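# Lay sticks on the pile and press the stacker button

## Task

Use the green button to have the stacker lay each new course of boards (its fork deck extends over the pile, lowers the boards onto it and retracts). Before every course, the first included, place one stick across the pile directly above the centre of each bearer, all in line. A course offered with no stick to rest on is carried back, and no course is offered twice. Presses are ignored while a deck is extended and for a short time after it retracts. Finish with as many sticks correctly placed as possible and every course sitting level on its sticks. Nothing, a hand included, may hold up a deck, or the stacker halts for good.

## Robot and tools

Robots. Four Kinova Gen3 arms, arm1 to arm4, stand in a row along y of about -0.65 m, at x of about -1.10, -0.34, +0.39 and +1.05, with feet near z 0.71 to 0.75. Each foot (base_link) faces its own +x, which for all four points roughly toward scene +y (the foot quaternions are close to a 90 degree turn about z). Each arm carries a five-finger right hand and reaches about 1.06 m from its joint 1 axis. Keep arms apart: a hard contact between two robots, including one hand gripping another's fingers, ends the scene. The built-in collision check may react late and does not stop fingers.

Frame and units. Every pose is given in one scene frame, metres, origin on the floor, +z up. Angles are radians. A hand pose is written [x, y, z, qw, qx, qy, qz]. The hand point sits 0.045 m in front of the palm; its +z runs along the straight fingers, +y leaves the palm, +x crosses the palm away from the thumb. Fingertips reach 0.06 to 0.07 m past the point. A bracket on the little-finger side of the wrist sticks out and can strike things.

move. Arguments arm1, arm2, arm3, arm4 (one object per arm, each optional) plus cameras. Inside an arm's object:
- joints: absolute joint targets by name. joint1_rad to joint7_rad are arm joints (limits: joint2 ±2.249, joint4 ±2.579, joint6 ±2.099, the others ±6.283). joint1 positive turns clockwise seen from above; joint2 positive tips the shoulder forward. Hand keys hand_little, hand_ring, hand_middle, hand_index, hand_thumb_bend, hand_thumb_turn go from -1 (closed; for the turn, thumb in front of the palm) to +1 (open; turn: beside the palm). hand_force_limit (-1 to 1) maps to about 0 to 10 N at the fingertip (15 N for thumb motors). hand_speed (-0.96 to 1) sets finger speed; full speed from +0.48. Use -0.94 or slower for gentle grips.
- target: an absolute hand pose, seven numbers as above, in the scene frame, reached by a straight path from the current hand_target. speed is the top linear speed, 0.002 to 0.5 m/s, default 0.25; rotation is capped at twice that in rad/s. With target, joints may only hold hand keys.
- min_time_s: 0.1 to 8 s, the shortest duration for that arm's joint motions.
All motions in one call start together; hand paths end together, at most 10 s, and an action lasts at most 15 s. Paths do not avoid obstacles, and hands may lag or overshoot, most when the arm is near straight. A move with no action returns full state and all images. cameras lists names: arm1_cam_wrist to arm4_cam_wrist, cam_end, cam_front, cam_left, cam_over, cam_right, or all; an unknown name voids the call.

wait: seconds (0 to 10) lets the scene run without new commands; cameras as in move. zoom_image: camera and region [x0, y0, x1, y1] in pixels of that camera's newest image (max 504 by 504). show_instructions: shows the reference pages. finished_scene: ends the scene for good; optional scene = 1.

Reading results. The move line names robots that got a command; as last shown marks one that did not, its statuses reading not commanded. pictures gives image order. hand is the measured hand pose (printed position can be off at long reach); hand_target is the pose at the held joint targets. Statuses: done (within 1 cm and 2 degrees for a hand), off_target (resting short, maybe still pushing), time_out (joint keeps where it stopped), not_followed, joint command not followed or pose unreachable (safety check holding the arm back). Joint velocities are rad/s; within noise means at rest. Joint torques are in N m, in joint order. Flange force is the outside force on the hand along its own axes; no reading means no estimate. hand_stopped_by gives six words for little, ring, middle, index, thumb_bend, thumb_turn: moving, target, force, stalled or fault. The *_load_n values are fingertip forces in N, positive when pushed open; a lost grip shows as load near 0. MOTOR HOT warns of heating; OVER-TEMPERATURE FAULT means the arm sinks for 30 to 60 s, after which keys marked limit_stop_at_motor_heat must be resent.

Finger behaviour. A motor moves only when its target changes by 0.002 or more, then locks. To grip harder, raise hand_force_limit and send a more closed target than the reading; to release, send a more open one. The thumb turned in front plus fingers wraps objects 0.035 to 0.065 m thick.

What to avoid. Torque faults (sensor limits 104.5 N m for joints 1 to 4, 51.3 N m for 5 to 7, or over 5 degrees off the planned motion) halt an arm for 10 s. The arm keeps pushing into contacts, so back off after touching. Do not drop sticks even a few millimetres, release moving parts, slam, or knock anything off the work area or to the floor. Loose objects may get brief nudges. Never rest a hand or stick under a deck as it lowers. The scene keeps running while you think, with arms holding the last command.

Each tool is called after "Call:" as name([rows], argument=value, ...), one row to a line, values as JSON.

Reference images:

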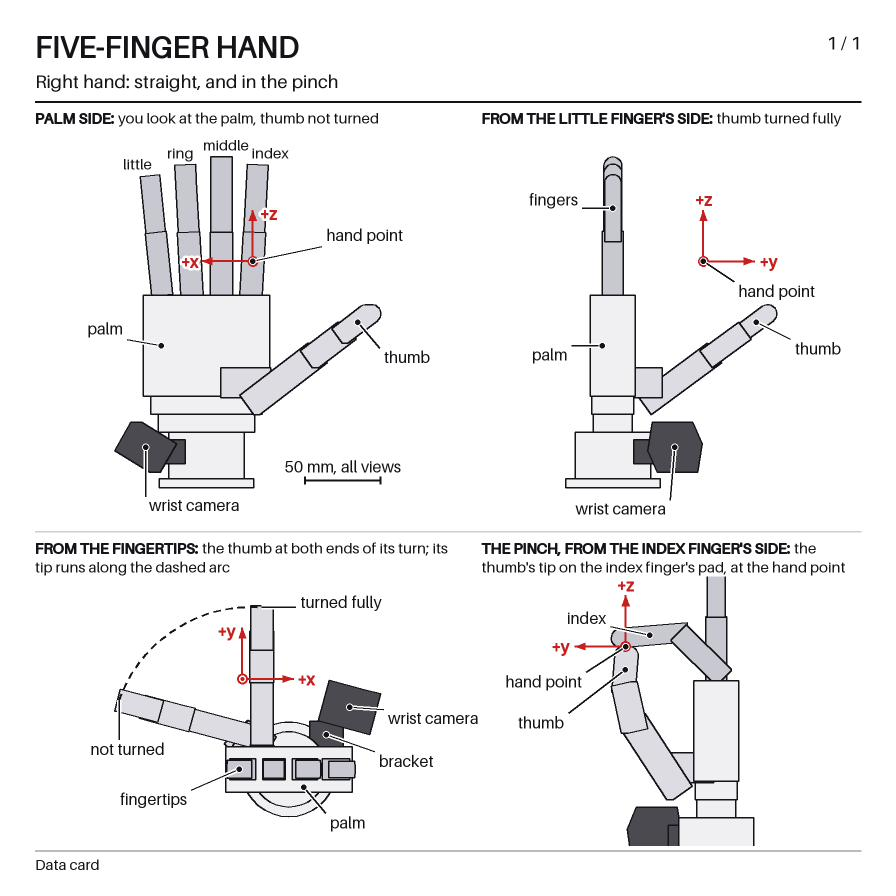

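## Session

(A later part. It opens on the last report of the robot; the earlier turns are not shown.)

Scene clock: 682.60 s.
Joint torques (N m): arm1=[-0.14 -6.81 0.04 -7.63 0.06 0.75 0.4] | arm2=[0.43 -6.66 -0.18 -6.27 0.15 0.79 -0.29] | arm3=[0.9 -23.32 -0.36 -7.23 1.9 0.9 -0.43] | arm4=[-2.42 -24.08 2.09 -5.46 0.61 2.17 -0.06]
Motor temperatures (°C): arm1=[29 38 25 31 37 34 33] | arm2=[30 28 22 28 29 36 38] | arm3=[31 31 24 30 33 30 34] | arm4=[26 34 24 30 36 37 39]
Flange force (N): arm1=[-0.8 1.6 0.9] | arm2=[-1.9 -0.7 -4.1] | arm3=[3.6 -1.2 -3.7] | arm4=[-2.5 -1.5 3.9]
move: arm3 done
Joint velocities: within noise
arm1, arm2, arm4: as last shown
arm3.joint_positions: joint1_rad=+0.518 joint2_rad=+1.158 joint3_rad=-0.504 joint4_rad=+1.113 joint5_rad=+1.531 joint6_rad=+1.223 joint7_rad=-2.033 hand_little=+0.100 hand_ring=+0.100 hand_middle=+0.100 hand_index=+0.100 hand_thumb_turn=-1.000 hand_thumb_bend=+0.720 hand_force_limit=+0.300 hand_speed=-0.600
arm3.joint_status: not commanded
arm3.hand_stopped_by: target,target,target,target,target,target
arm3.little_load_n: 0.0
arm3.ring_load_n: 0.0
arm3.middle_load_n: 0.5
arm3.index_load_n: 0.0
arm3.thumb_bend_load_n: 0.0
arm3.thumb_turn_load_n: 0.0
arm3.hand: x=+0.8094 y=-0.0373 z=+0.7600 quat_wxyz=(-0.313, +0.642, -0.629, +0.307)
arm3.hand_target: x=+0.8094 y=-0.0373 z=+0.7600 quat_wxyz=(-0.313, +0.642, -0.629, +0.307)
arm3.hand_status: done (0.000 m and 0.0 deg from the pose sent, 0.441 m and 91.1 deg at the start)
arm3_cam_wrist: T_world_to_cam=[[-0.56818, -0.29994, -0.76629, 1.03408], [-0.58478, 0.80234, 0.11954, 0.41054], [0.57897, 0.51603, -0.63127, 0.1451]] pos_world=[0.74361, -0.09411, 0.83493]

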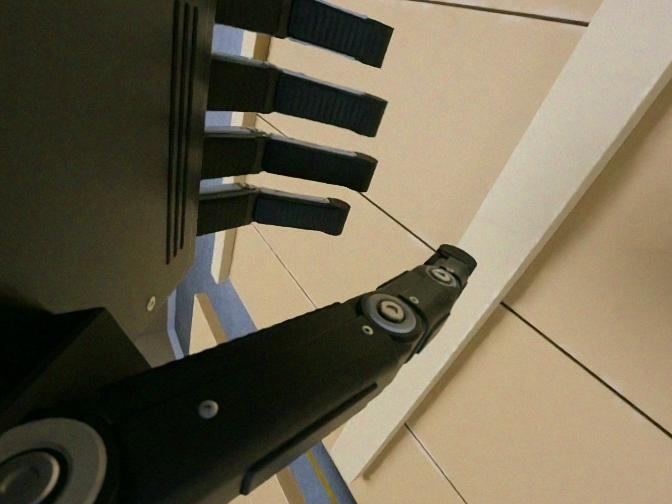

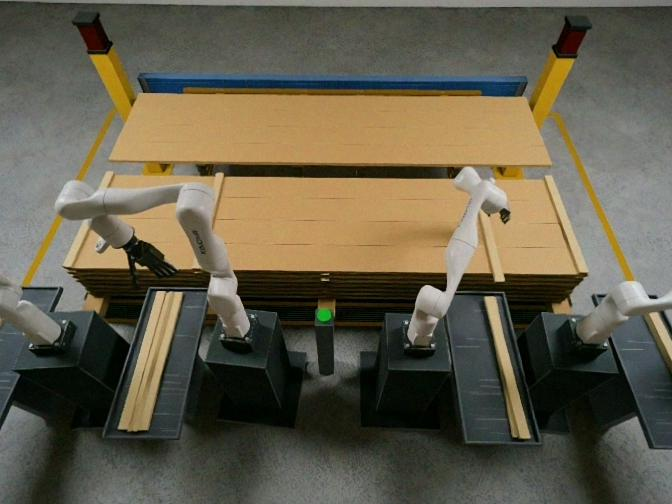

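Call:
zoom_image(camera="cam_over", region=[440, 170, 560, 290])

Call:
zoom_image(camera="arm3_cam_wrist", region=[300, 320, 520, 504])

Scaled by 4.200 from the camera's image (finer frame: 960x720).

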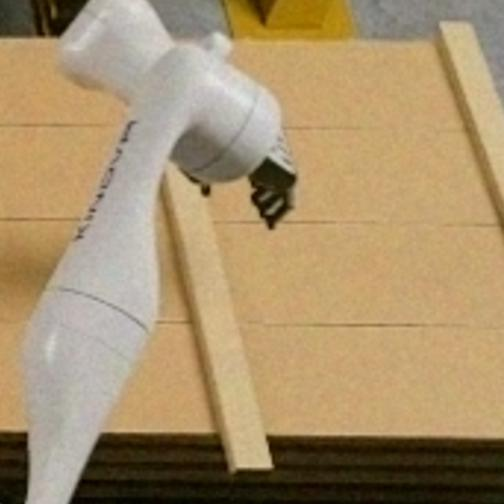

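Scaled by 2.291 from the camera's image (finer frame: 960x720).

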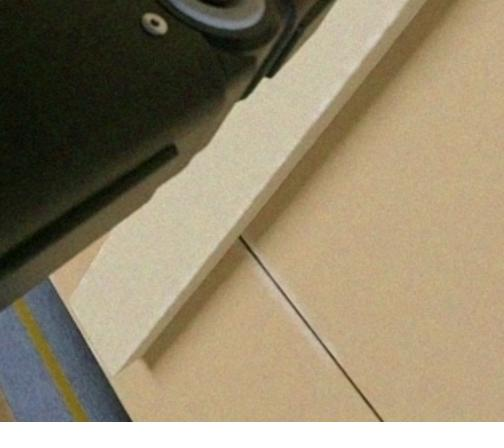

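Call:
move(arm3={"target": [0.8079, -0.0333, 0.668, 0.3130, -0.6416, 0.6294, -0.3070], "speed": 0.12}, arm4={"target": [1.5025, -0.6997, 0.555, 0.3016, -0.6184, -0.6522, 0.3181], "speed": 0.15}, cameras=["arm3_cam_wrist", "arm4_cam_wrist"])

Scene clock: 687.33 s.
Joint torques (N m): arm1=[-0.14 -6.77 0.05 -7.67 0.06 0.73 0.43] | arm2=[0.45 -6.65 -0.18 -6.29 0.15 0.78 -0.31] | arm3=[0.9 -23.84 -0.04 -6.78 1.74 1.06 -0.49] | arm4=[-2.44 -24.21 1.7 -5.37 0.5 2.15 -0.08]
Motor temperatures (°C): arm1=[29 38 25 31 37 34 33] | arm2=[30 28 22 28 29 36 38] | arm3=[31 31 24 30 33 30 34] | arm4=[26 34 24 30 36 37 39]
Flange force (N): arm1=[-0.6 1.7 1.0] | arm2=[-1.8 -0.8 -4.1] | arm3=[3.2 -1.8 -4.1] | arm4=[-2.5 -4.3 4.6]
move: arm3 done; arm4 done
Joint velocities: within noise
arm1, arm2: as last shown
arm1.index_load_n: 0.0
arm3.joint_positions: joint1_rad=+0.490 joint2_rad=+1.319 joint3_rad=-0.465 joint4_rad=+1.059 joint5_rad=+1.601 joint6_rad=+1.173 joint7_rad=-2.140 hand_little=+0.100 hand_ring=+0.100 hand_middle=+0.100 hand_index=+0.100 hand_thumb_turn=-1.000 hand_thumb_bend=+0.720 hand_force_limit=+0.300 hand_speed=-0.600
arm3.joint_status: not commanded
arm3.hand_stopped_by: target,target,target,target,target,target
arm3.little_load_n: 0.0
arm3.ring_load_n: 0.5
arm3.middle_load_n: 0.0
arm3.index_load_n: 0.0
arm3.thumb_bend_load_n: 0.0
arm3.thumb_turn_load_n: 0.0
arm3.hand: x=+0.8079 y=-0.0333 z=+0.6680 quat_wxyz=(-0.313, +0.642, -0.629, +0.307)
arm3.hand_target: x=+0.8079 y=-0.0333 z=+0.6680 quat_wxyz=(-0.313, +0.642, -0.629, +0.307)
arm3.hand_status: done (0.000 m and 0.0 deg from the pose sent, 0.092 m and 0.0 deg at the start)
arm4.joint_positions: joint1_rad=+1.435 joint2_rad=+1.684 joint3_rad=+0.186 joint4_rad=+0.542 joint5_rad=-0.149 joint6_rad=+1.835 joint7_rad=-3.057 hand_little=+0.100 hand_ring=+0.100 hand_middle=+0.100 hand_index=+0.100 hand_thumb_turn=-1.000 hand_thumb_bend=+0.720 hand_force_limit=+0.300 hand_speed=-0.600
arm4.joint_status: not commanded
arm4.hand_stopped_by: target,target,target,target,target,target
arm4.little_load_n: 0.0
arm4.ring_load_n: 0.0
arm4.middle_load_n: 0.0
arm4.index_load_n: 0.0
arm4.thumb_bend_load_n: -0.5
arm4.thumb_turn_load_n: 0.0
arm4.hand: x=+1.5025 y=-0.6997 z=+0.5550 quat_wxyz=(+0.302, -0.618, -0.652, +0.318)
arm4.hand_target: x=+1.5025 y=-0.6997 z=+0.5550 quat_wxyz=(+0.302, -0.618, -0.652, +0.318)
arm4.hand_status: done (0.000 m and 0.0 deg from the pose sent, 0.135 m and 0.7 deg at the start)
arm3_cam_wrist: T_world_to_cam=[[-0.56827, -0.29991, -0.76624, 0.96395], [-0.58473, 0.80237, 0.1196, 0.41737], [0.57894, 0.516, -0.63133, 0.08589]] pos_world=[0.74211, -0.09011, 0.74293]
arm4_cam_wrist: T_world_to_cam=[[0.59269, 0.23566, -0.77019, -0.29444], [0.54836, -0.81845, 0.17156, -1.49241], [-0.58993, -0.52403, -0.61431, 0.97501]] pos_world=[1.56808, -0.64115, 0.62824]

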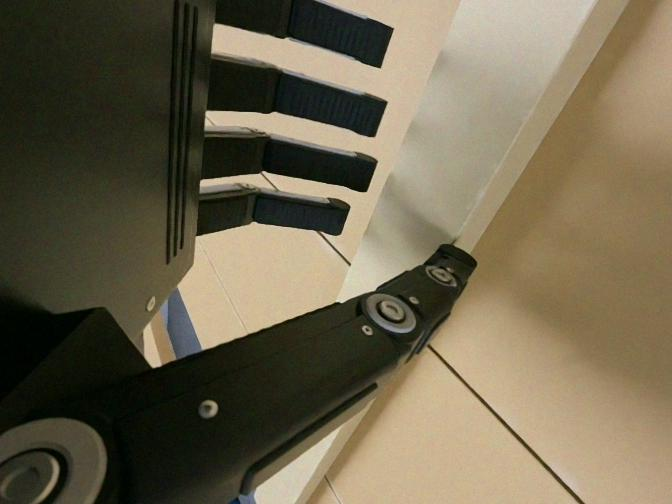

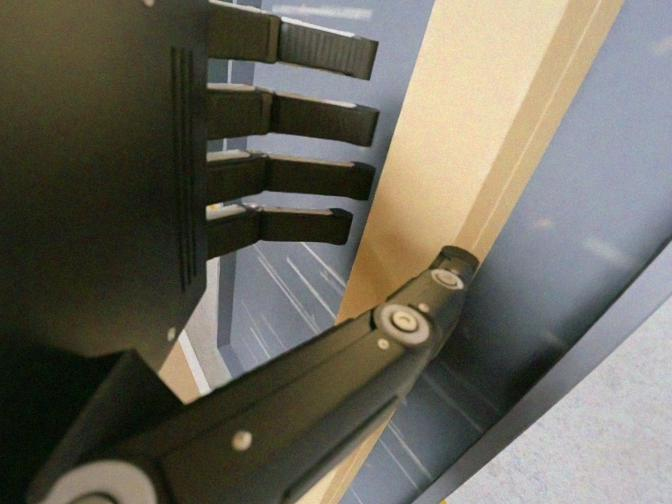

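Call:
move(arm3={"target": [0.8079, -0.0333, 0.659, 0.3130, -0.6416, 0.6294, -0.3070], "speed": 0.04}, arm4={"target": [1.5025, -0.6997, 0.547, 0.3016, -0.6184, -0.6522, 0.3181], "speed": 0.04})

Call:
move(arm3={"target": [0.8079, -0.0333, 0.656, 0.3130, -0.6416, 0.6294, -0.3070], "speed": 0.03}, arm4={"target": [1.5025, -0.6997, 0.544, 0.3016, -0.6184, -0.6522, 0.3181], "speed": 0.03}, cameras=["arm3_cam_wrist", "arm4_cam_wrist"])

Scene clock: 688.57 s.
Joint torques (N m): arm1=[-0.2 -6.82 0.01 -7.67 0.08 0.73 0.44] | arm2=[0.41 -6.63 -0.17 -6.29 0.13 0.79 -0.31] | arm3=[0.89 -23.94 -0.03 -6.72 1.74 1.08 -0.5] | arm4=[-2.35 -24.19 1.66 -5.39 0.48 2.16 -0.08]
Motor temperatures (°C): arm1=[29 38 25 31 37 34 33] | arm2=[30 28 22 28 29 36 38] | arm3=[31 31 24 30 33 30 34] | arm4=[26 34 24 30 36 37 39]
Flange force (N): arm1=[-0.7 1.6 0.9] | arm2=[-1.8 -0.8 -4.1] | arm3=[2.9 -1.8 -4.0] | arm4=no reading
move: arm3 done; arm4 done
Joint velocities: within noise
arm1: as last shown
arm2.joint_positions: joint1_rad=-1.672 joint2_rad=-0.050 joint3_rad=+0.000 joint4_rad=+1.600 joint5_rad=+0.000 joint6_rad=+1.940 joint7_rad=-1.570 hand_little=+1.000 hand_ring=+1.000 hand_middle=+1.000 hand_index=+1.000 hand_thumb_turn=-1.000 hand_thumb_bend=+1.000 hand_force_limit=+0.300 hand_speed=-0.700
arm2.joint_status: not commanded
arm2.hand_stopped_by: target,target,target,target,target,target
arm2.little_load_n: 0.0
arm2.ring_load_n: 0.0
arm2.middle_load_n: 0.0
arm2.index_load_n: -0.5
arm2.thumb_bend_load_n: 0.0
arm2.thumb_turn_load_n: 0.5
arm2.hand: x=-0.5457 y=-0.6850 z=+1.1522 quat_wxyz=(+0.000, +0.985, +0.000, +0.171)
arm2.hand_target: x=-0.5457 y=-0.6850 z=+1.1522 quat_wxyz=(+0.000, +0.985, +0.000, +0.171)
arm2.hand_status: not commanded
arm3.joint_positions: joint1_rad=+0.487 joint2_rad=+1.335 joint3_rad=-0.461 joint4_rad=+1.052 joint5_rad=+1.608 joint6_rad=+1.168 joint7_rad=-2.149 hand_little=+0.100 hand_ring=+0.100 hand_middle=+0.100 hand_index=+0.100 hand_thumb_turn=-1.000 hand_thumb_bend=+0.720 hand_force_limit=+0.300 hand_speed=-0.600
arm3.joint_status: not commanded
arm3.hand_stopped_by: target,target,target,target,target,target
arm3.little_load_n: 0.0
arm3.ring_load_n: 0.0
arm3.middle_load_n: 0.0
arm3.index_load_n: 0.0
arm3.thumb_bend_load_n: 0.0
arm3.thumb_turn_load_n: 0.0
arm3.hand: x=+0.8079 y=-0.0333 z=+0.6590 quat_wxyz=(-0.313, +0.642, -0.629, +0.307)
arm3.hand_target: x=+0.8079 y=-0.0333 z=+0.6590 quat_wxyz=(-0.313, +0.642, -0.629, +0.307)
arm3.hand_status: done (0.000 m and 0.0 deg from the pose sent, 0.009 m and 0.0 deg at the start)
arm4.joint_positions: joint1_rad=+1.437 joint2_rad=+1.706 joint3_rad=+0.186 joint4_rad=+0.514 joint5_rad=-0.150 joint6_rad=+1.841 joint7_rad=-3.060 hand_little=+0.100 hand_ring=+0.100 hand_middle=+0.100 hand_index=+0.100 hand_thumb_turn=-1.000 hand_thumb_bend=+0.720 hand_force_limit=+0.300 hand_speed=-0.600
arm4.joint_status: not commanded
arm4.hand_stopped_by: target,target,target,target,target,target
arm4.little_load_n: 0.0
arm4.ring_load_n: 0.0
arm4.middle_load_n: 0.0
arm4.index_load_n: 0.0
arm4.thumb_bend_load_n: 0.0
arm4.thumb_turn_load_n: 0.0
arm4.hand: x=+1.5025 y=-0.6997 z=+0.5470 quat_wxyz=(+0.302, -0.618, -0.652, +0.318)
arm4.hand_target: x=+1.5025 y=-0.6997 z=+0.5470 quat_wxyz=(+0.302, -0.618, -0.652, +0.318)
arm4.hand_status: done (0.000 m and 0.0 deg from the pose sent, 0.008 m and 0.0 deg at the start)
pictures: none

Scene clock: 689.53 s.
Joint torques (N m): arm1=[-0.14 -6.78 0 -7.67 0.06 0.74 0.42] | arm2=[0.43 -6.67 -0.14 -6.31 0.13 0.79 -0.32] | arm3=[0.92 -23.95 -0.03 -6.66 1.76 1.06 -0.49] | arm4=[-2.38 -24.17 1.62 -5.44 0.47 2.2 -0.1]
Motor temperatures (°C): arm1=[29 38 25 31 37 34 33] | arm2=[30 28 22 28 29 36 38] | arm3=[31 31 24 30 33 30 34] | arm4=[26 34 24 30 36 37 39]
Flange force (N): arm1=[-0.7 1.6 1.0] | arm2=[-1.9 -0.8 -4.0] | arm3=[2.6 -1.8 -4.0] | arm4=no reading
move: arm3 done; arm4 done
Joint velocities: within noise
arm1, arm2: as last shown
arm1.index_load_n: 0.5
arm2.index_load_n: 0.0
arm2.thumb_turn_load_n: 0.0
arm3.joint_positions: joint1_rad=+0.486 joint2_rad=+1.341 joint3_rad=-0.460 joint4_rad=+1.049 joint5_rad=+1.610 joint6_rad=+1.166 joint7_rad=-2.152 hand_little=+0.100 hand_ring=+0.100 hand_middle=+0.100 hand_index=+0.100 hand_thumb_turn=-1.000 hand_thumb_bend=+0.720 hand_force_limit=+0.300 hand_speed=-0.600
arm3.joint_status: not commanded
arm3.hand_stopped_by: target,target,target,target,target,target
arm3.little_load_n: 0.0
arm3.ring_load_n: 0.0
arm3.middle_load_n: 0.0
arm3.index_load_n: 0.0
arm3.thumb_bend_load_n: 0.0
arm3.thumb_turn_load_n: 0.0
arm3.hand: x=+0.8079 y=-0.0333 z=+0.6560 quat_wxyz=(-0.313, +0.642, -0.629, +0.307)
arm3.hand_target: x=+0.8079 y=-0.0333 z=+0.6560 quat_wxyz=(-0.313, +0.642, -0.629, +0.307)
arm3.hand_status: done (0.000 m and 0.0 deg from the pose sent, 0.003 m and 0.0 deg at the start)
arm4.joint_positions: joint1_rad=+1.438 joint2_rad=+1.715 joint3_rad=+0.186 joint4_rad=+0.502 joint5_rad=-0.151 joint6_rad=+1.843 joint7_rad=-3.061 hand_little=+0.100 hand_ring=+0.100 hand_middle=+0.100 hand_index=+0.100 hand_thumb_turn=-1.000 hand_thumb_bend=+0.720 hand_force_limit=+0.300 hand_speed=-0.600
arm4.joint_status: not commanded
arm4.hand_stopped_by: target,target,target,target,target,target
arm4.little_load_n: 0.0
arm4.ring_load_n: 0.0
arm4.middle_load_n: 0.0
arm4.index_load_n: 0.0
arm4.thumb_bend_load_n: 0.0
arm4.thumb_turn_load_n: 0.0
arm4.hand: x=+1.5025 y=-0.6997 z=+0.5440 quat_wxyz=(+0.302, -0.618, -0.652, +0.318)
arm4.hand_target: x=+1.5025 y=-0.6997 z=+0.5440 quat_wxyz=(+0.302, -0.618, -0.652, +0.318)
arm4.hand_status: done (0.000 m and 0.0 deg from the pose sent, 0.003 m and 0.0 deg at the start)
arm3_cam_wrist: T_world_to_cam=[[-0.56827, -0.29991, -0.76624, 0.95476], [-0.58473, 0.80237, 0.1196, 0.41881], [0.57894, 0.516, -0.63133, 0.07832]] pos_world=[0.74211, -0.09011, 0.73093]
arm4_cam_wrist: T_world_to_cam=[[0.59269, 0.23566, -0.77019, -0.30291], [0.54836, -0.81845, 0.17156, -1.49053], [-0.58993, -0.52403, -0.61431, 0.96826]] pos_world=[1.56808, -0.64115, 0.61724]

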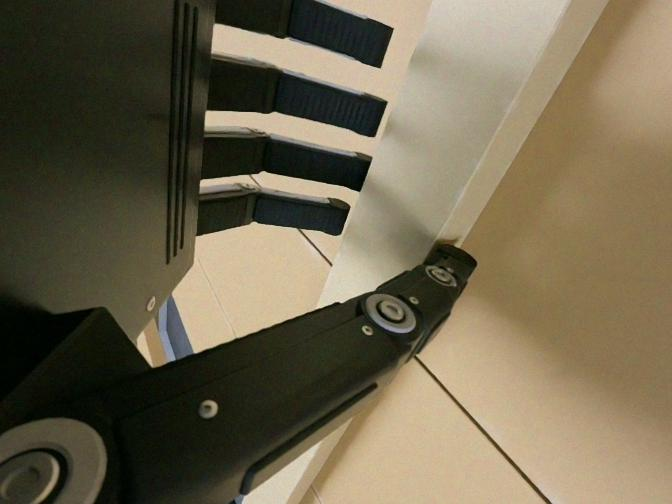

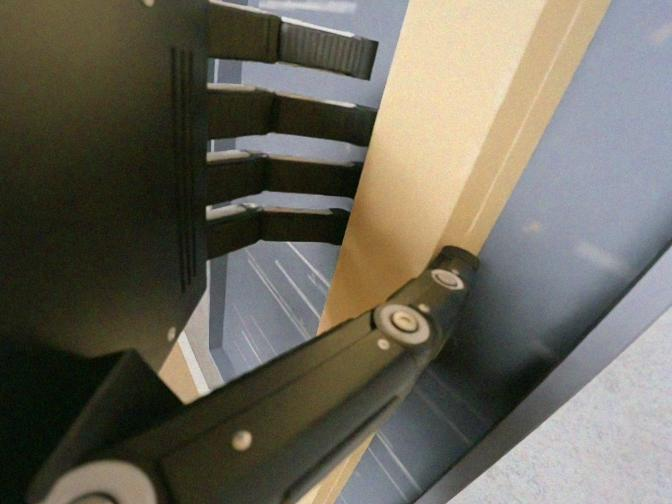

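Call:
move(arm3={"target": [0.8079, -0.0333, 0.6543, 0.3130, -0.6416, 0.6294, -0.3070], "speed": 0.03}, arm4={"target": [1.5025, -0.6997, 0.5425, 0.3016, -0.6184, -0.6522, 0.3181], "speed": 0.03})

Call:
move(arm3={"joints": {"hand_little": 0.0, "hand_ring": 0.0, "hand_middle": 0.0, "hand_index": 0.0, "hand_force_limit": -0.4, "hand_speed": -0.6}}, arm4={"joints": {"hand_little": 0.0, "hand_ring": 0.0, "hand_middle": 0.0, "hand_index": 0.0, "hand_force_limit": -0.4, "hand_speed": -0.6}})

Scene clock: 690.80 s.
Joint torques (N m): arm1=[-0.1 -6.86 0.02 -7.65 0.07 0.75 0.43] | arm2=[0.39 -6.66 -0.19 -6.3 0.14 0.78 -0.3] | arm3=[0.86 -23.93 0.04 -6.73 1.74 1.05 -0.49] | arm4=[-2.43 -24.15 1.7 -5.46 0.45 2.14 -0.1]
Motor temperatures (°C): arm1=[29 38 25 31 37 34 33] | arm2=[30 28 22 28 29 36 38] | arm3=[31 31 24 30 33 30 34] | arm4=[26 34 24 30 36 37 39]
Flange force (N): arm1=[-0.8 1.7 0.9] | arm2=[-1.8 -0.8 -4.1] | arm3=[3.2 -1.9 -4.2] | arm4=no reading
move: arm3 done; arm4 done
Joint velocities: within noise
arm1, arm2: as last shown
arm3.joint_positions: joint1_rad=+0.486 joint2_rad=+1.344 joint3_rad=-0.459 joint4_rad=+1.047 joint5_rad=+1.611 joint6_rad=+1.165 joint7_rad=-2.154 hand_little=+0.100 hand_ring=+0.100 hand_middle=+0.100 hand_index=+0.100 hand_thumb_turn=-1.000 hand_thumb_bend=+0.720 hand_force_limit=+0.300 hand_speed=-0.600
arm3.joint_status: not commanded
arm3.hand_stopped_by: target,target,target,target,target,target
arm3.little_load_n: 0.0
arm3.ring_load_n: 0.0
arm3.middle_load_n: 0.0
arm3.index_load_n: 0.0
arm3.thumb_bend_load_n: 0.0
arm3.thumb_turn_load_n: 0.0
arm3.hand: x=+0.8079 y=-0.0333 z=+0.6543 quat_wxyz=(-0.313, +0.642, -0.629, +0.307)
arm3.hand_target: x=+0.8079 y=-0.0333 z=+0.6543 quat_wxyz=(-0.313, +0.642, -0.629, +0.307)
arm3.hand_status: done (0.000 m and 0.0 deg from the pose sent, 0.002 m and 0.0 deg at the start)
arm4.joint_positions: joint1_rad=+1.438 joint2_rad=+1.719 joint3_rad=+0.186 joint4_rad=+0.497 joint5_rad=-0.151 joint6_rad=+1.845 joint7_rad=-3.062 hand_little=+0.100 hand_ring=+0.100 hand_middle=+0.100 hand_index=+0.100 hand_thumb_turn=-1.000 hand_thumb_bend=+0.720 hand_force_limit=+0.300 hand_speed=-0.600
arm4.joint_status: not commanded
arm4.hand_stopped_by: target,target,target,target,target,target
arm4.little_load_n: 0.0
arm4.ring_load_n: 0.0
arm4.middle_load_n: 0.0
arm4.index_load_n: 0.0
arm4.thumb_bend_load_n: 0.0
arm4.thumb_turn_load_n: 0.5
arm4.hand: x=+1.5025 y=-0.6997 z=+0.5425 quat_wxyz=(+0.302, -0.618, -0.652, +0.318)
arm4.hand_target: x=+1.5025 y=-0.6997 z=+0.5425 quat_wxyz=(+0.302, -0.618, -0.652, +0.318)
arm4.hand_status: done (0.000 m and 0.0 deg from the pose sent, 0.002 m and 0.0 deg at the start)
pictures: none

Scene clock: 691.37 s.
Joint torques (N m): arm1=[-0.12 -6.89 0.03 -7.66 0.09 0.72 0.4] | arm2=[0.43 -6.64 -0.17 -6.31 0.15 0.77 -0.33] | arm3=[0.9 -23.9 0.02 -6.68 1.73 1.08 -0.47] | arm4=[-2.44 -24.15 1.61 -5.42 0.47 2.15 -0.05]
Motor temperatures (°C): arm1=[29 38 25 31 37 34 33] | arm2=[30 28 22 28 29 36 38] | arm3=[31 31 24 30 33 30 34] | arm4=[26 34 24 30 36 37 39]
Flange force (N): arm1=[-0.9 1.6 0.8] | arm2=[-1.8 -0.8 -4.0] | arm3=[3.0 -1.8 -4.1] | arm4=no reading
move: arm3 done; arm4 done
Joint velocities: within noise
arm1, arm2: as last shown
arm1.index_load_n: 0.0
arm3.joint_positions: joint1_rad=+0.486 joint2_rad=+1.344 joint3_rad=-0.459 joint4_rad=+1.047 joint5_rad=+1.611 joint6_rad=+1.165 joint7_rad=-2.154 hand_little=+0.000 hand_ring=+0.000 hand_middle=+0.000 hand_index=+0.000 hand_thumb_turn=-1.000 hand_thumb_bend=+0.720 hand_force_limit=-0.400 hand_speed=-0.600
arm3.joint_status: all done
arm3.hand_stopped_by: target,target,target,target,target,target
arm3.little_load_n: 0.0
arm3.ring_load_n: 0.0
arm3.middle_load_n: 0.0
arm3.index_load_n: 0.0
arm3.thumb_bend_load_n: 0.0
arm3.thumb_turn_load_n: 0.0
arm3.hand: x=+0.8079 y=-0.0333 z=+0.6543 quat_wxyz=(-0.313, +0.642, -0.629, +0.307)
arm3.hand_target: x=+0.8079 y=-0.0333 z=+0.6543 quat_wxyz=(-0.313, +0.642, -0.629, +0.307)
arm3.hand_status: not commanded
arm4.joint_positions: joint1_rad=+1.438 joint2_rad=+1.719 joint3_rad=+0.186 joint4_rad=+0.497 joint5_rad=-0.151 joint6_rad=+1.845 joint7_rad=-3.062 hand_little=+0.000 hand_ring=+0.000 hand_middle=+0.000 hand_index=+0.000 hand_thumb_turn=-1.000 hand_thumb_bend=+0.720 hand_force_limit=-0.400 hand_speed=-0.600
arm4.joint_status: all done
arm4.hand_stopped_by: target,target,target,target,target,target
arm4.little_load_n: 0.0
arm4.ring_load_n: 0.0
arm4.middle_load_n: 0.0
arm4.index_load_n: 0.0
arm4.thumb_bend_load_n: 0.0
arm4.thumb_turn_load_n: 0.0
arm4.hand: x=+1.5025 y=-0.6997 z=+0.5425 quat_wxyz=(+0.302, -0.618, -0.652, +0.318)
arm4.hand_target: x=+1.5025 y=-0.6997 z=+0.5425 quat_wxyz=(+0.302, -0.618, -0.652, +0.318)
arm4.hand_status: not commanded
pictures: none

Call:
move(arm3={"joints": {"hand_thumb_bend": 0.2, "hand_force_limit": 0.3, "hand_speed": -0.85}}, arm4={"joints": {"hand_thumb_bend": 0.2, "hand_force_limit": 0.3, "hand_speed": -0.85}})

Call:
move(arm3={"target": [0.8079, -0.0333, 0.680, 0.3130, -0.6416, 0.6294, -0.3070], "speed": 0.05}, arm4={"target": [1.5025, -0.6997, 0.5625, 0.3016, -0.6184, -0.6522, 0.3181], "speed": 0.05})

Call:
move(arm3={"target": [0.6045, 0.0067, 0.68, 0.3130, -0.6416, 0.6294, -0.3070], "speed": 0.15}, arm4={"target": [1.5025, -0.6997, 0.82, 0.3016, -0.6184, -0.6522, 0.3181], "speed": 0.2})

Call:
move(arm3={"target": [0.6045, 0.0067, 0.661, 0.3130, -0.6416, 0.6294, -0.3070], "speed": 0.06}, cameras=["cam_over", "cam_end"])

Call:
zoom_image(camera="cam_over", region=[390, 165, 510, 290])

Call:
zoom_image(camera="cam_end", region=[220, 190, 460, 290])

Scene clock: 694.13 s.
Joint torques (N m): arm1=[-0.14 -6.85 0.01 -7.63 0.08 0.75 0.41] | arm2=[0.43 -6.65 -0.18 -6.29 0.15 0.78 -0.31] | arm3=[1.53 -21 0.16 -5.79 1.27 0.63 -0.47] | arm4=[-2.39 -21.65 1.41 -4.86 0.34 1.4 0.05]
Motor temperatures (°C): arm1=[29 38 25 31 37 34 33] | arm2=[30 28 22 28 29 36 38] | arm3=[31 31 24 30 33 30 34] | arm4=[26 34 24 30 36 37 39]
Flange force (N): arm1=[-0.9 1.5 0.8] | arm2=[-1.8 -0.8 -4.1] | arm3=[2.9 -4.5 -7.7] | arm4=no reading
move: arm3 off_target; arm4 off_target
Joint velocities: within noise
arm1.joint_positions: joint1_rad=-1.499 joint2_rad=-0.050 joint3_rad=+0.000 joint4_rad=+1.600 joint5_rad=+0.000 joint6_rad=+1.940 joint7_rad=-1.570 hand_little=+0.400 hand_ring=+0.400 hand_middle=+0.400 hand_index=+0.400 hand_thumb_turn=-1.000 hand_thumb_bend=+1.000 hand_force_limit=+0.300 hand_speed=-0.700
arm1.joint_status: not commanded
arm1.hand_stopped_by: target,target,target,target,target,target
arm1.little_load_n: 0.0
arm1.ring_load_n: 0.0
arm1.middle_load_n: 0.0
arm1.index_load_n: 0.0
arm1.thumb_bend_load_n: 0.0
arm1.thumb_turn_load_n: 0.0
arm1.hand: x=-1.3132 y=-0.7015 z=+1.1059 quat_wxyz=(+0.005, +0.985, +0.002, +0.172)
arm1.hand_target: x=-1.3132 y=-0.7015 z=+1.1059 quat_wxyz=(+0.005, +0.985, +0.002, +0.172)
arm1.hand_status: not commanded
arm2: as last shown
arm3.joint_positions: joint1_rad=+0.486 joint2_rad=+1.344 joint3_rad=-0.459 joint4_rad=+1.047 joint5_rad=+1.611 joint6_rad=+1.165 joint7_rad=-2.154 hand_little=+0.000 hand_ring=+0.000 hand_middle=+0.001 hand_index=+0.000 hand_thumb_turn=-1.000 hand_thumb_bend=+0.536 hand_force_limit=+0.300 hand_speed=-0.850
arm3.joint_status: hand_thumb_bend off_target (ended at +0.536, target +0.200); the others done
arm3.hand_stopped_by: target,target,target,target,force,target
arm3.little_load_n: 0.0
arm3.ring_load_n: 0.5
arm3.middle_load_n: 6.0
arm3.index_load_n: 2.5
arm3.thumb_bend_load_n: 10.0
arm3.thumb_turn_load_n: 0.5
arm3.hand: x=+0.8079 y=-0.0333 z=+0.6543 quat_wxyz=(-0.313, +0.642, -0.629, +0.307)
arm3.hand_target: x=+0.8079 y=-0.0333 z=+0.6543 quat_wxyz=(-0.313, +0.642, -0.629, +0.307)
arm3.hand_status: not commanded
arm4.joint_positions: joint1_rad=+1.438 joint2_rad=+1.719 joint3_rad=+0.186 joint4_rad=+0.497 joint5_rad=-0.151 joint6_rad=+1.845 joint7_rad=-3.062 hand_little=+0.000 hand_ring=+0.000 hand_middle=+0.001 hand_index=+0.000 hand_thumb_turn=-1.000 hand_thumb_bend=+0.549 hand_force_limit=+0.300 hand_speed=-0.850
arm4.joint_status: hand_thumb_bend off_target (ended at +0.549, target +0.200); the others done
arm4.hand_stopped_by: target,target,target,target,force,target
arm4.little_load_n: 0.0
arm4.ring_load_n: 0.0
arm4.middle_load_n: 5.0
arm4.index_load_n: 2.5
arm4.thumb_bend_load_n: 9.5
arm4.thumb_turn_load_n: 0.5
arm4.hand: x=+1.5025 y=-0.6997 z=+0.5425 quat_wxyz=(+0.302, -0.618, -0.652, +0.318)
arm4.hand_target: x=+1.5025 y=-0.6997 z=+0.5425 quat_wxyz=(+0.302, -0.618, -0.652, +0.318)
arm4.hand_status: not commanded
pictures: none

Scene clock: 695.17 s.
Joint torques (N m): arm1=[-0.13 -6.83 0.01 -7.66 0.04 0.7 0.44] | arm2=[0.44 -6.66 -0.16 -6.31 0.15 0.79 -0.3] | arm3=[0.93 -25.28 0.04 -7.42 2.11 1.24 -0.5] | arm4=[-2.4 -25.15 1.83 -5.44 0.59 2.62 -0.14]
Motor temperatures (°C): arm1=[29 38 25 31 37 34 33] | arm2=[30 28 22 28 29 36 38] | arm3=[31 31 24 30 33 30 34] | arm4=[26 34 24 30 36 37 39]
Flange force (N): arm1=[-0.7 1.6 0.8] | arm2=[-1.8 -0.7 -4.0] | arm3=[3.2 -0.1 -2.9] | arm4=[-2.5 -2.9 6.1]
move: arm3 done; arm4 done
Joint velocities: within noise
arm1, arm2: as last shown
arm2.thumb_turn_load_n: 0.5
arm3.joint_positions: joint1_rad=+0.493 joint2_rad=+1.297 joint3_rad=-0.470 joint4_rad=+1.068 joint5_rad=+1.592 joint6_rad=+1.180 joint7_rad=-2.128 hand_little=+0.000 hand_ring=+0.000 hand_middle=+0.001 hand_index=+0.000 hand_thumb_turn=-1.000 hand_thumb_bend=+0.536 hand_force_limit=+0.300 hand_speed=-0.850
arm3.joint_status: not commanded
arm3.hand_stopped_by: target,target,target,target,force,target
arm3.little_load_n: 0.0
arm3.ring_load_n: 0.5
arm3.middle_load_n: 7.0
arm3.index_load_n: 4.0
arm3.thumb_bend_load_n: 9.0
arm3.thumb_turn_load_n: 0.5
arm3.hand: x=+0.8079 y=-0.0333 z=+0.6800 quat_wxyz=(-0.313, +0.642, -0.629, +0.307)
arm3.hand_target: x=+0.8079 y=-0.0333 z=+0.6800 quat_wxyz=(-0.313, +0.642, -0.629, +0.307)
arm3.hand_status: done (0.000 m and 0.0 deg from the pose sent, 0.026 m and 0.0 deg at the start)
arm4.joint_positions: joint1_rad=+1.433 joint2_rad=+1.664 joint3_rad=+0.187 joint4_rad=+0.567 joint5_rad=-0.148 joint6_rad=+1.831 joint7_rad=-3.054 hand_little=+0.000 hand_ring=+0.000 hand_middle=+0.001 hand_index=+0.000 hand_thumb_turn=-1.000 hand_thumb_bend=+0.549 hand_force_limit=+0.300 hand_speed=-0.850
arm4.joint_status: not commanded
arm4.hand_stopped_by: target,target,target,target,force,target
arm4.little_load_n: 0.0
arm4.ring_load_n: 0.0
arm4.middle_load_n: 6.0
arm4.index_load_n: 3.0
arm4.thumb_bend_load_n: 8.5
arm4.thumb_turn_load_n: 0.0
arm4.hand: x=+1.5025 y=-0.6997 z=+0.5625 quat_wxyz=(+0.302, -0.618, -0.652, +0.318)
arm4.hand_target: x=+1.5025 y=-0.6997 z=+0.5625 quat_wxyz=(+0.302, -0.618, -0.652, +0.318)
arm4.hand_status: done (0.000 m and 0.0 deg from the pose sent, 0.020 m and 0.0 deg at the start)
pictures: none

Scene clock: 697.13 s.
Joint torques (N m): arm1=[-0.17 -6.79 -0.02 -7.65 0.1 0.76 0.44] | arm2=[0.44 -6.66 -0.14 -6.29 0.15 0.79 -0.32] | arm3=[1 -24.71 -0.09 -6.61 2.06 1.5 -0.52] | arm4=[-2.37 -24.51 2.14 -6.4 0.62 2.56 -0.05]
Motor temperatures (°C): arm1=[29 38 25 31 37 34 33] | arm2=[30 28 22 28 29 36 38] | arm3=[31 31 24 30 33 30 34] | arm4=[26 35 24 30 36 37 39]
Flange force (N): arm1=[-0.7 1.6 1.0] | arm2=[-1.9 -0.8 -4.1] | arm3=[4.0 -0.7 -1.8] | arm4=[-2.6 0.7 5.5]
move: arm3 done; arm4 done
Joint velocities: within noise
arm1, arm2: as last shown
arm1.ring_load_n: 0.5
arm2.thumb_turn_load_n: 0.0
arm3.joint_positions: joint1_rad=+0.185 joint2_rad=+1.314 joint3_rad=-0.539 joint4_rad=+1.043 joint5_rad=+1.484 joint6_rad=+1.429 joint7_rad=-2.274 hand_little=+0.000 hand_ring=+0.000 hand_middle=+0.001 hand_index=+0.000 hand_thumb_turn=-1.000 hand_thumb_bend=+0.536 hand_force_limit=+0.300 hand_speed=-0.850
arm3.joint_status: not commanded
arm3.hand_stopped_by: target,target,target,target,force,target
arm3.little_load_n: 0.0
arm3.ring_load_n: 0.5
arm3.middle_load_n: 6.5
arm3.index_load_n: 3.5
arm3.thumb_bend_load_n: 9.0
arm3.thumb_turn_load_n: 0.5
arm3.hand: x=+0.6045 y=+0.0067 z=+0.6800 quat_wxyz=(-0.313, +0.642, -0.629, +0.307)
arm3.hand_target: x=+0.6045 y=+0.0067 z=+0.6800 quat_wxyz=(-0.313, +0.642, -0.629, +0.307)
arm3.hand_status: done (0.000 m and 0.0 deg from the pose sent, 0.207 m and 0.0 deg at the start)
arm4.joint_positions: joint1_rad=+1.404 joint2_rad=+1.175 joint3_rad=+0.217 joint4_rad=+0.853 joint5_rad=-0.105 joint6_rad=+2.037 joint7_rad=-3.009 hand_little=+0.000 hand_ring=+0.000 hand_middle=+0.001 hand_index=+0.000 hand_thumb_turn=-1.000 hand_thumb_bend=+0.549 hand_force_limit=+0.300 hand_speed=-0.850
arm4.joint_status: not commanded
arm4.hand_stopped_by: target,target,target,target,force,target
arm4.little_load_n: 0.0
arm4.ring_load_n: 0.5
arm4.middle_load_n: 6.0
arm4.index_load_n: 3.0
arm4.thumb_bend_load_n: 8.5
arm4.thumb_turn_load_n: 0.0
arm4.hand: x=+1.5025 y=-0.6997 z=+0.8200 quat_wxyz=(+0.302, -0.618, -0.652, +0.318)
arm4.hand_target: x=+1.5025 y=-0.6997 z=+0.8200 quat_wxyz=(+0.302, -0.618, -0.652, +0.318)
arm4.hand_status: done (0.000 m and 0.0 deg from the pose sent, 0.258 m and 0.0 deg at the start)
pictures: none

Scene clock: 698.10 s.
Joint torques (N m): arm1=[-0.16 -6.8 -0.03 -7.7 0.04 0.7 0.45] | arm2=[0.44 -6.67 -0.17 -6.32 0.15 0.78 -0.3] | arm3=[0.98 -24.79 0.01 -6.54 2.03 1.58 -0.51] | arm4=[-2.42 -24.53 2.13 -6.46 0.62 2.64 -0.08]
Motor temperatures (°C): arm1=[29 38 25 31 37 34 33] | arm2=[30 28 22 28 29 36 38] | arm3=[31 31 24 30 33 30 34] | arm4=[26 35 24 30 36 37 39]
Flange force (N): arm1=[-0.6 1.6 1.0] | arm2=[-1.8 -0.7 -4.0] | arm3=[4.1 -0.8 -1.8] | arm4=[-2.7 0.5 6.1]
move: arm3 done
Joint velocities: within noise
arm1, arm2, arm4: as last shown
arm1.ring_load_n: 0.0
arm2.thumb_bend_load_n: -0.5
arm3.joint_positions: joint1_rad=+0.180 joint2_rad=+1.348 joint3_rad=-0.532 joint4_rad=+1.028 joint5_rad=+1.495 joint6_rad=+1.416 joint7_rad=-2.290 hand_little=+0.000 hand_ring=+0.000 hand_middle=+0.001 hand_index=+0.000 hand_thumb_turn=-1.000 hand_thumb_bend=+0.536 hand_force_limit=+0.300 hand_speed=-0.850
arm3.joint_status: not commanded
arm3.hand_stopped_by: target,target,target,target,force,target
arm3.little_load_n: 0.0
arm3.ring_load_n: 1.0
arm3.middle_load_n: 6.5
arm3.index_load_n: 3.5
arm3.thumb_bend_load_n: 9.0
arm3.thumb_turn_load_n: 0.5
arm3.hand: x=+0.6045 y=+0.0067 z=+0.6610 quat_wxyz=(-0.313, +0.642, -0.629, +0.307)
arm3.hand_target: x=+0.6045 y=+0.0067 z=+0.6610 quat_wxyz=(-0.313, +0.642, -0.629, +0.307)
arm3.hand_status: done (0.000 m and 0.0 deg from the pose sent, 0.019 m and 0.0 deg at the start)
arm4.ring_load_n: 0.0
pictures: cam_end, cam_over

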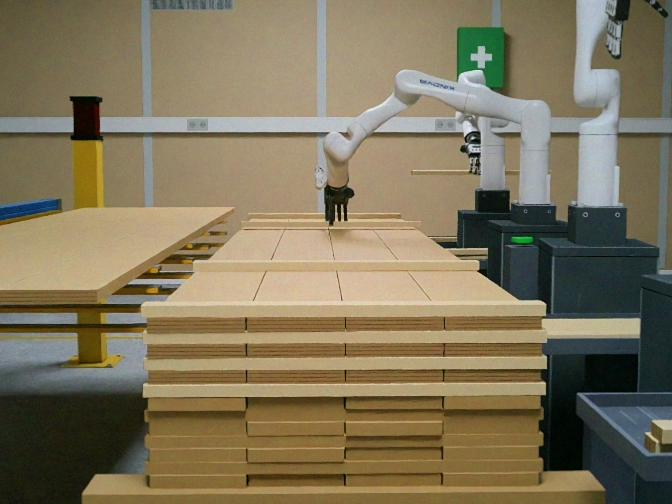

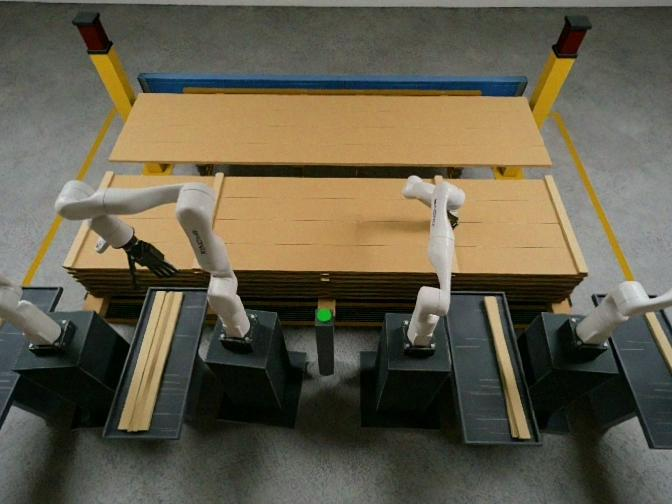

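Scaled by 4.032 from the camera's image (finer frame: 960x720).

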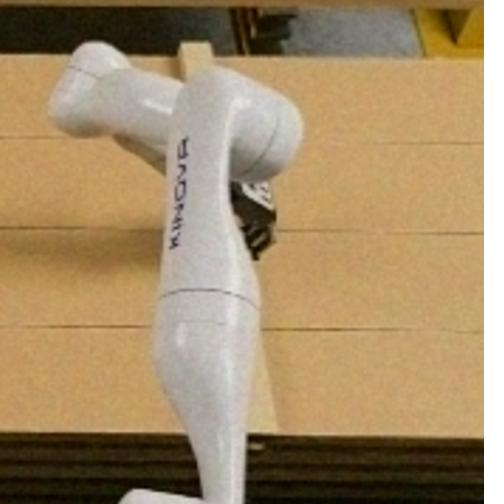

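Scaled by 2.100 from the camera's image (finer frame: 960x720).

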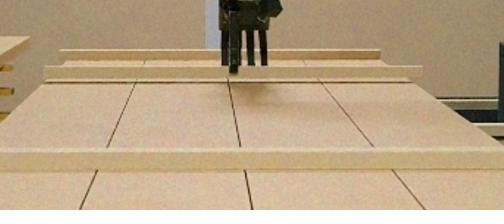

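Call:
move(arm3={"target": [0.6045, 0.0067, 0.658, 0.3130, -0.6416, 0.6294, -0.3070], "speed": 0.03}, arm4={"target": [1.12, -0.28, 0.84, 0, 0, 0.8988, -0.4384], "speed": 0.25})

Call:
move(arm3={"target": [0.6045, 0.0067, 0.656, 0.3130, -0.6416, 0.6294, -0.3070], "speed": 0.03})

Call:
move(arm3={"target": [0.6045, 0.0067, 0.6542, 0.3130, -0.6416, 0.6294, -0.3070], "speed": 0.03})

Scene clock: 702.53 s.
Joint torques (N m): arm1=[-0.17 -6.79 -0.01 -7.65 0.05 0.71 0.41] | arm2=[0.41 -6.66 -0.15 -6.27 0.14 0.79 -0.29] | arm3=[0.95 -24.81 -0.02 -6.54 2.03 1.6 -0.5] | arm4=[-2.29 -21.34 -0.28 -5.45 0.16 2.53 -0.1]
Motor temperatures (°C): arm1=[29 37 25 31 37 34 33] | arm2=[30 28 22 28 29 36 38] | arm3=[31 32 24 30 33 30 34] | arm4=[26 35 24 30 36 37 39]
Flange force (N): arm1=[-0.6 1.4 0.8] | arm2=[-1.9 -0.7 -4.2] | arm3=[4.2 -0.9 -1.8] | arm4=[-2.7 -0.2 6.1]
move: arm3 done; arm4 done
Joint velocities: within noise
arm1: as last shown
arm2.joint_positions: joint1_rad=-1.672 joint2_rad=-0.050 joint3_rad=+0.000 joint4_rad=+1.600 joint5_rad=+0.000 joint6_rad=+1.940 joint7_rad=-1.570 hand_little=+1.000 hand_ring=+1.000 hand_middle=+1.000 hand_index=+1.000 hand_thumb_turn=-1.000 hand_thumb_bend=+1.000 hand_force_limit=+0.300 hand_speed=-0.700
arm2.joint_status: not commanded
arm2.hand_stopped_by: target,target,target,target,target,target
arm2.little_load_n: 0.0
arm2.ring_load_n: 0.0
arm2.middle_load_n: 0.0
arm2.index_load_n: 0.0
arm2.thumb_bend_load_n: 0.0
arm2.thumb_turn_load_n: 0.0
arm2.hand: x=-0.5457 y=-0.6850 z=+1.1522 quat_wxyz=(+0.000, +0.985, +0.000, +0.171)
arm2.hand_target: x=-0.5457 y=-0.6850 z=+1.1522 quat_wxyz=(+0.000, +0.985, +0.000, +0.171)
arm2.hand_status: not commanded
arm3.joint_positions: joint1_rad=+0.179 joint2_rad=+1.353 joint3_rad=-0.531 joint4_rad=+1.026 joint5_rad=+1.496 joint6_rad=+1.414 joint7_rad=-2.292 hand_little=+0.000 hand_ring=+0.000 hand_middle=+0.001 hand_index=+0.000 hand_thumb_turn=-1.000 hand_thumb_bend=+0.536 hand_force_limit=+0.300 hand_speed=-0.850
arm3.joint_status: not commanded
arm3.hand_stopped_by: target,target,target,target,force,target
arm3.little_load_n: 0.0
arm3.ring_load_n: 0.5
arm3.middle_load_n: 6.5
arm3.index_load_n: 4.0
arm3.thumb_bend_load_n: 9.0
arm3.thumb_turn_load_n: 0.5
arm3.hand: x=+0.6045 y=+0.0067 z=+0.6580 quat_wxyz=(-0.313, +0.642, -0.629, +0.307)
arm3.hand_target: x=+0.6045 y=+0.0067 z=+0.6580 quat_wxyz=(-0.313, +0.642, -0.629, +0.307)
arm3.hand_status: done (0.000 m and 0.0 deg from the pose sent, 0.003 m and 0.0 deg at the start)
arm4.joint_positions: joint1_rad=+0.085 joint2_rad=+0.952 joint3_rad=-0.233 joint4_rad=+1.285 joint5_rad=+0.128 joint6_rad=+1.833 joint7_rad=-3.246 hand_little=+0.000 hand_ring=+0.000 hand_middle=+0.001 hand_index=+0.000 hand_thumb_turn=-1.000 hand_thumb_bend=+0.549 hand_force_limit=+0.300 hand_speed=-0.850
arm4.joint_status: not commanded
arm4.hand_stopped_by: target,target,target,target,force,target
arm4.little_load_n: 0.5
arm4.ring_load_n: 0.0
arm4.middle_load_n: 6.0
arm4.index_load_n: 3.0
arm4.thumb_bend_load_n: 8.5
arm4.thumb_turn_load_n: 0.0
arm4.hand: x=+1.1200 y=-0.2800 z=+0.8400 quat_wxyz=(+0.000, +0.000, -0.899, +0.438)
arm4.hand_target: x=+1.1200 y=-0.2800 z=+0.8400 quat_wxyz=(+0.000, +0.000, -0.899, +0.438)
arm4.hand_status: done (0.000 m and 0.0 deg from the pose sent, 0.568 m and 87.0 deg at the start)
pictures: none

Scene clock: 703.50 s.
Joint torques (N m): arm1=[-0.15 -6.84 0.04 -7.71 0.07 0.74 0.42] | arm2=[0.4 -6.63 -0.15 -6.28 0.12 0.77 -0.3] | arm3=[0.97 -24.85 -0.01 -6.48 2.05 1.56 -0.49] | arm4=[-2.25 -21.36 -0.23 -5.44 0.17 2.6 -0.1]
Motor temperatures (°C): arm1=[29 37 25 31 37 34 33] | arm2=[30 28 22 28 29 36 38] | arm3=[31 32 24 30 33 30 34] | arm4=[26 35 24 30 36 37 39]
Flange force (N): arm1=[-0.7 1.7 1.1] | arm2=[-1.8 -0.8 -4.1] | arm3=[3.9 -0.8 -1.8] | arm4=[-2.6 -0.2 6.3]
move: arm3 done
Joint velocities: within noise
arm1, arm2, arm4: as last shown
arm1.thumb_bend_load_n: -0.5
arm2.thumb_turn_load_n: 0.5
arm3.joint_positions: joint1_rad=+0.179 joint2_rad=+1.357 joint3_rad=-0.530 joint4_rad=+1.024 joint5_rad=+1.497 joint6_rad=+1.413 joint7_rad=-2.294 hand_little=+0.000 hand_ring=+0.000 hand_middle=+0.001 hand_index=+0.000 hand_thumb_turn=-1.000 hand_thumb_bend=+0.536 hand_force_limit=+0.300 hand_speed=-0.850
arm3.joint_status: not commanded
arm3.hand_stopped_by: target,target,target,target,force,target
arm3.little_load_n: 0.0
arm3.ring_load_n: 1.0
arm3.middle_load_n: 7.0
arm3.index_load_n: 3.5
arm3.thumb_bend_load_n: 9.0
arm3.thumb_turn_load_n: 1.0
arm3.hand: x=+0.6045 y=+0.0067 z=+0.6560 quat_wxyz=(-0.313, +0.642, -0.629, +0.307)
arm3.hand_target: x=+0.6045 y=+0.0067 z=+0.6560 quat_wxyz=(-0.313, +0.642, -0.629, +0.307)
arm3.hand_status: done (0.000 m and 0.0 deg from the pose sent, 0.002 m and 0.0 deg at the start)
arm4.little_load_n: 0.0
arm4.ring_load_n: 0.5
pictures: none

Scene clock: 704.47 s.
Joint torques (N m): arm1=[-0.14 -6.84 0.04 -7.68 0.08 0.73 0.43] | arm2=[0.43 -6.65 -0.15 -6.31 0.14 0.78 -0.3] | arm3=[1.04 -23.77 -0.06 -6.28 1.88 1.22 -0.51] | arm4=[-2.34 -21.36 -0.34 -5.56 0.09 2.55 -0.06]
Motor temperatures (°C): arm1=[29 37 25 31 37 34 33] | arm2=[30 28 22 28 29 36 38] | arm3=[31 32 24 30 33 30 34] | arm4=[26 35 24 30 36 37 39]
Flange force (N): arm1=[-0.7 1.7 1.0] | arm2=[-1.8 -0.7 -4.0] | arm3=[4.5 -2.1 -3.3] | arm4=[-2.8 -0.5 6.6]
move: arm3 done
Joint velocities: within noise
arm1, arm2, arm4: as last shown
arm1.thumb_bend_load_n: 0.0
arm2.thumb_turn_load_n: 0.0
arm3.joint_positions: joint1_rad=+0.178 joint2_rad=+1.360 joint3_rad=-0.530 joint4_rad=+1.022 joint5_rad=+1.498 joint6_rad=+1.412 joint7_rad=-2.295 hand_little=+0.000 hand_ring=+0.000 hand_middle=+0.001 hand_index=+0.000 hand_thumb_turn=-1.000 hand_thumb_bend=+0.536 hand_force_limit=+0.300 hand_speed=-0.850
arm3.joint_status: not commanded
arm3.hand_stopped_by: target,target,target,target,force,target
arm3.little_load_n: 0.0
arm3.ring_load_n: 0.5
arm3.middle_load_n: 6.5
arm3.index_load_n: 3.5
arm3.thumb_bend_load_n: 9.5
arm3.thumb_turn_load_n: 0.5
arm3.hand: x=+0.6045 y=+0.0067 z=+0.6542 quat_wxyz=(-0.313, +0.642, -0.629, +0.307)
arm3.hand_target: x=+0.6045 y=+0.0067 z=+0.6542 quat_wxyz=(-0.313, +0.642, -0.629, +0.307)
arm3.hand_status: done (0.000 m and 0.0 deg from the pose sent, 0.002 m and 0.0 deg at the start)
arm4.ring_load_n: 0.0
pictures: none


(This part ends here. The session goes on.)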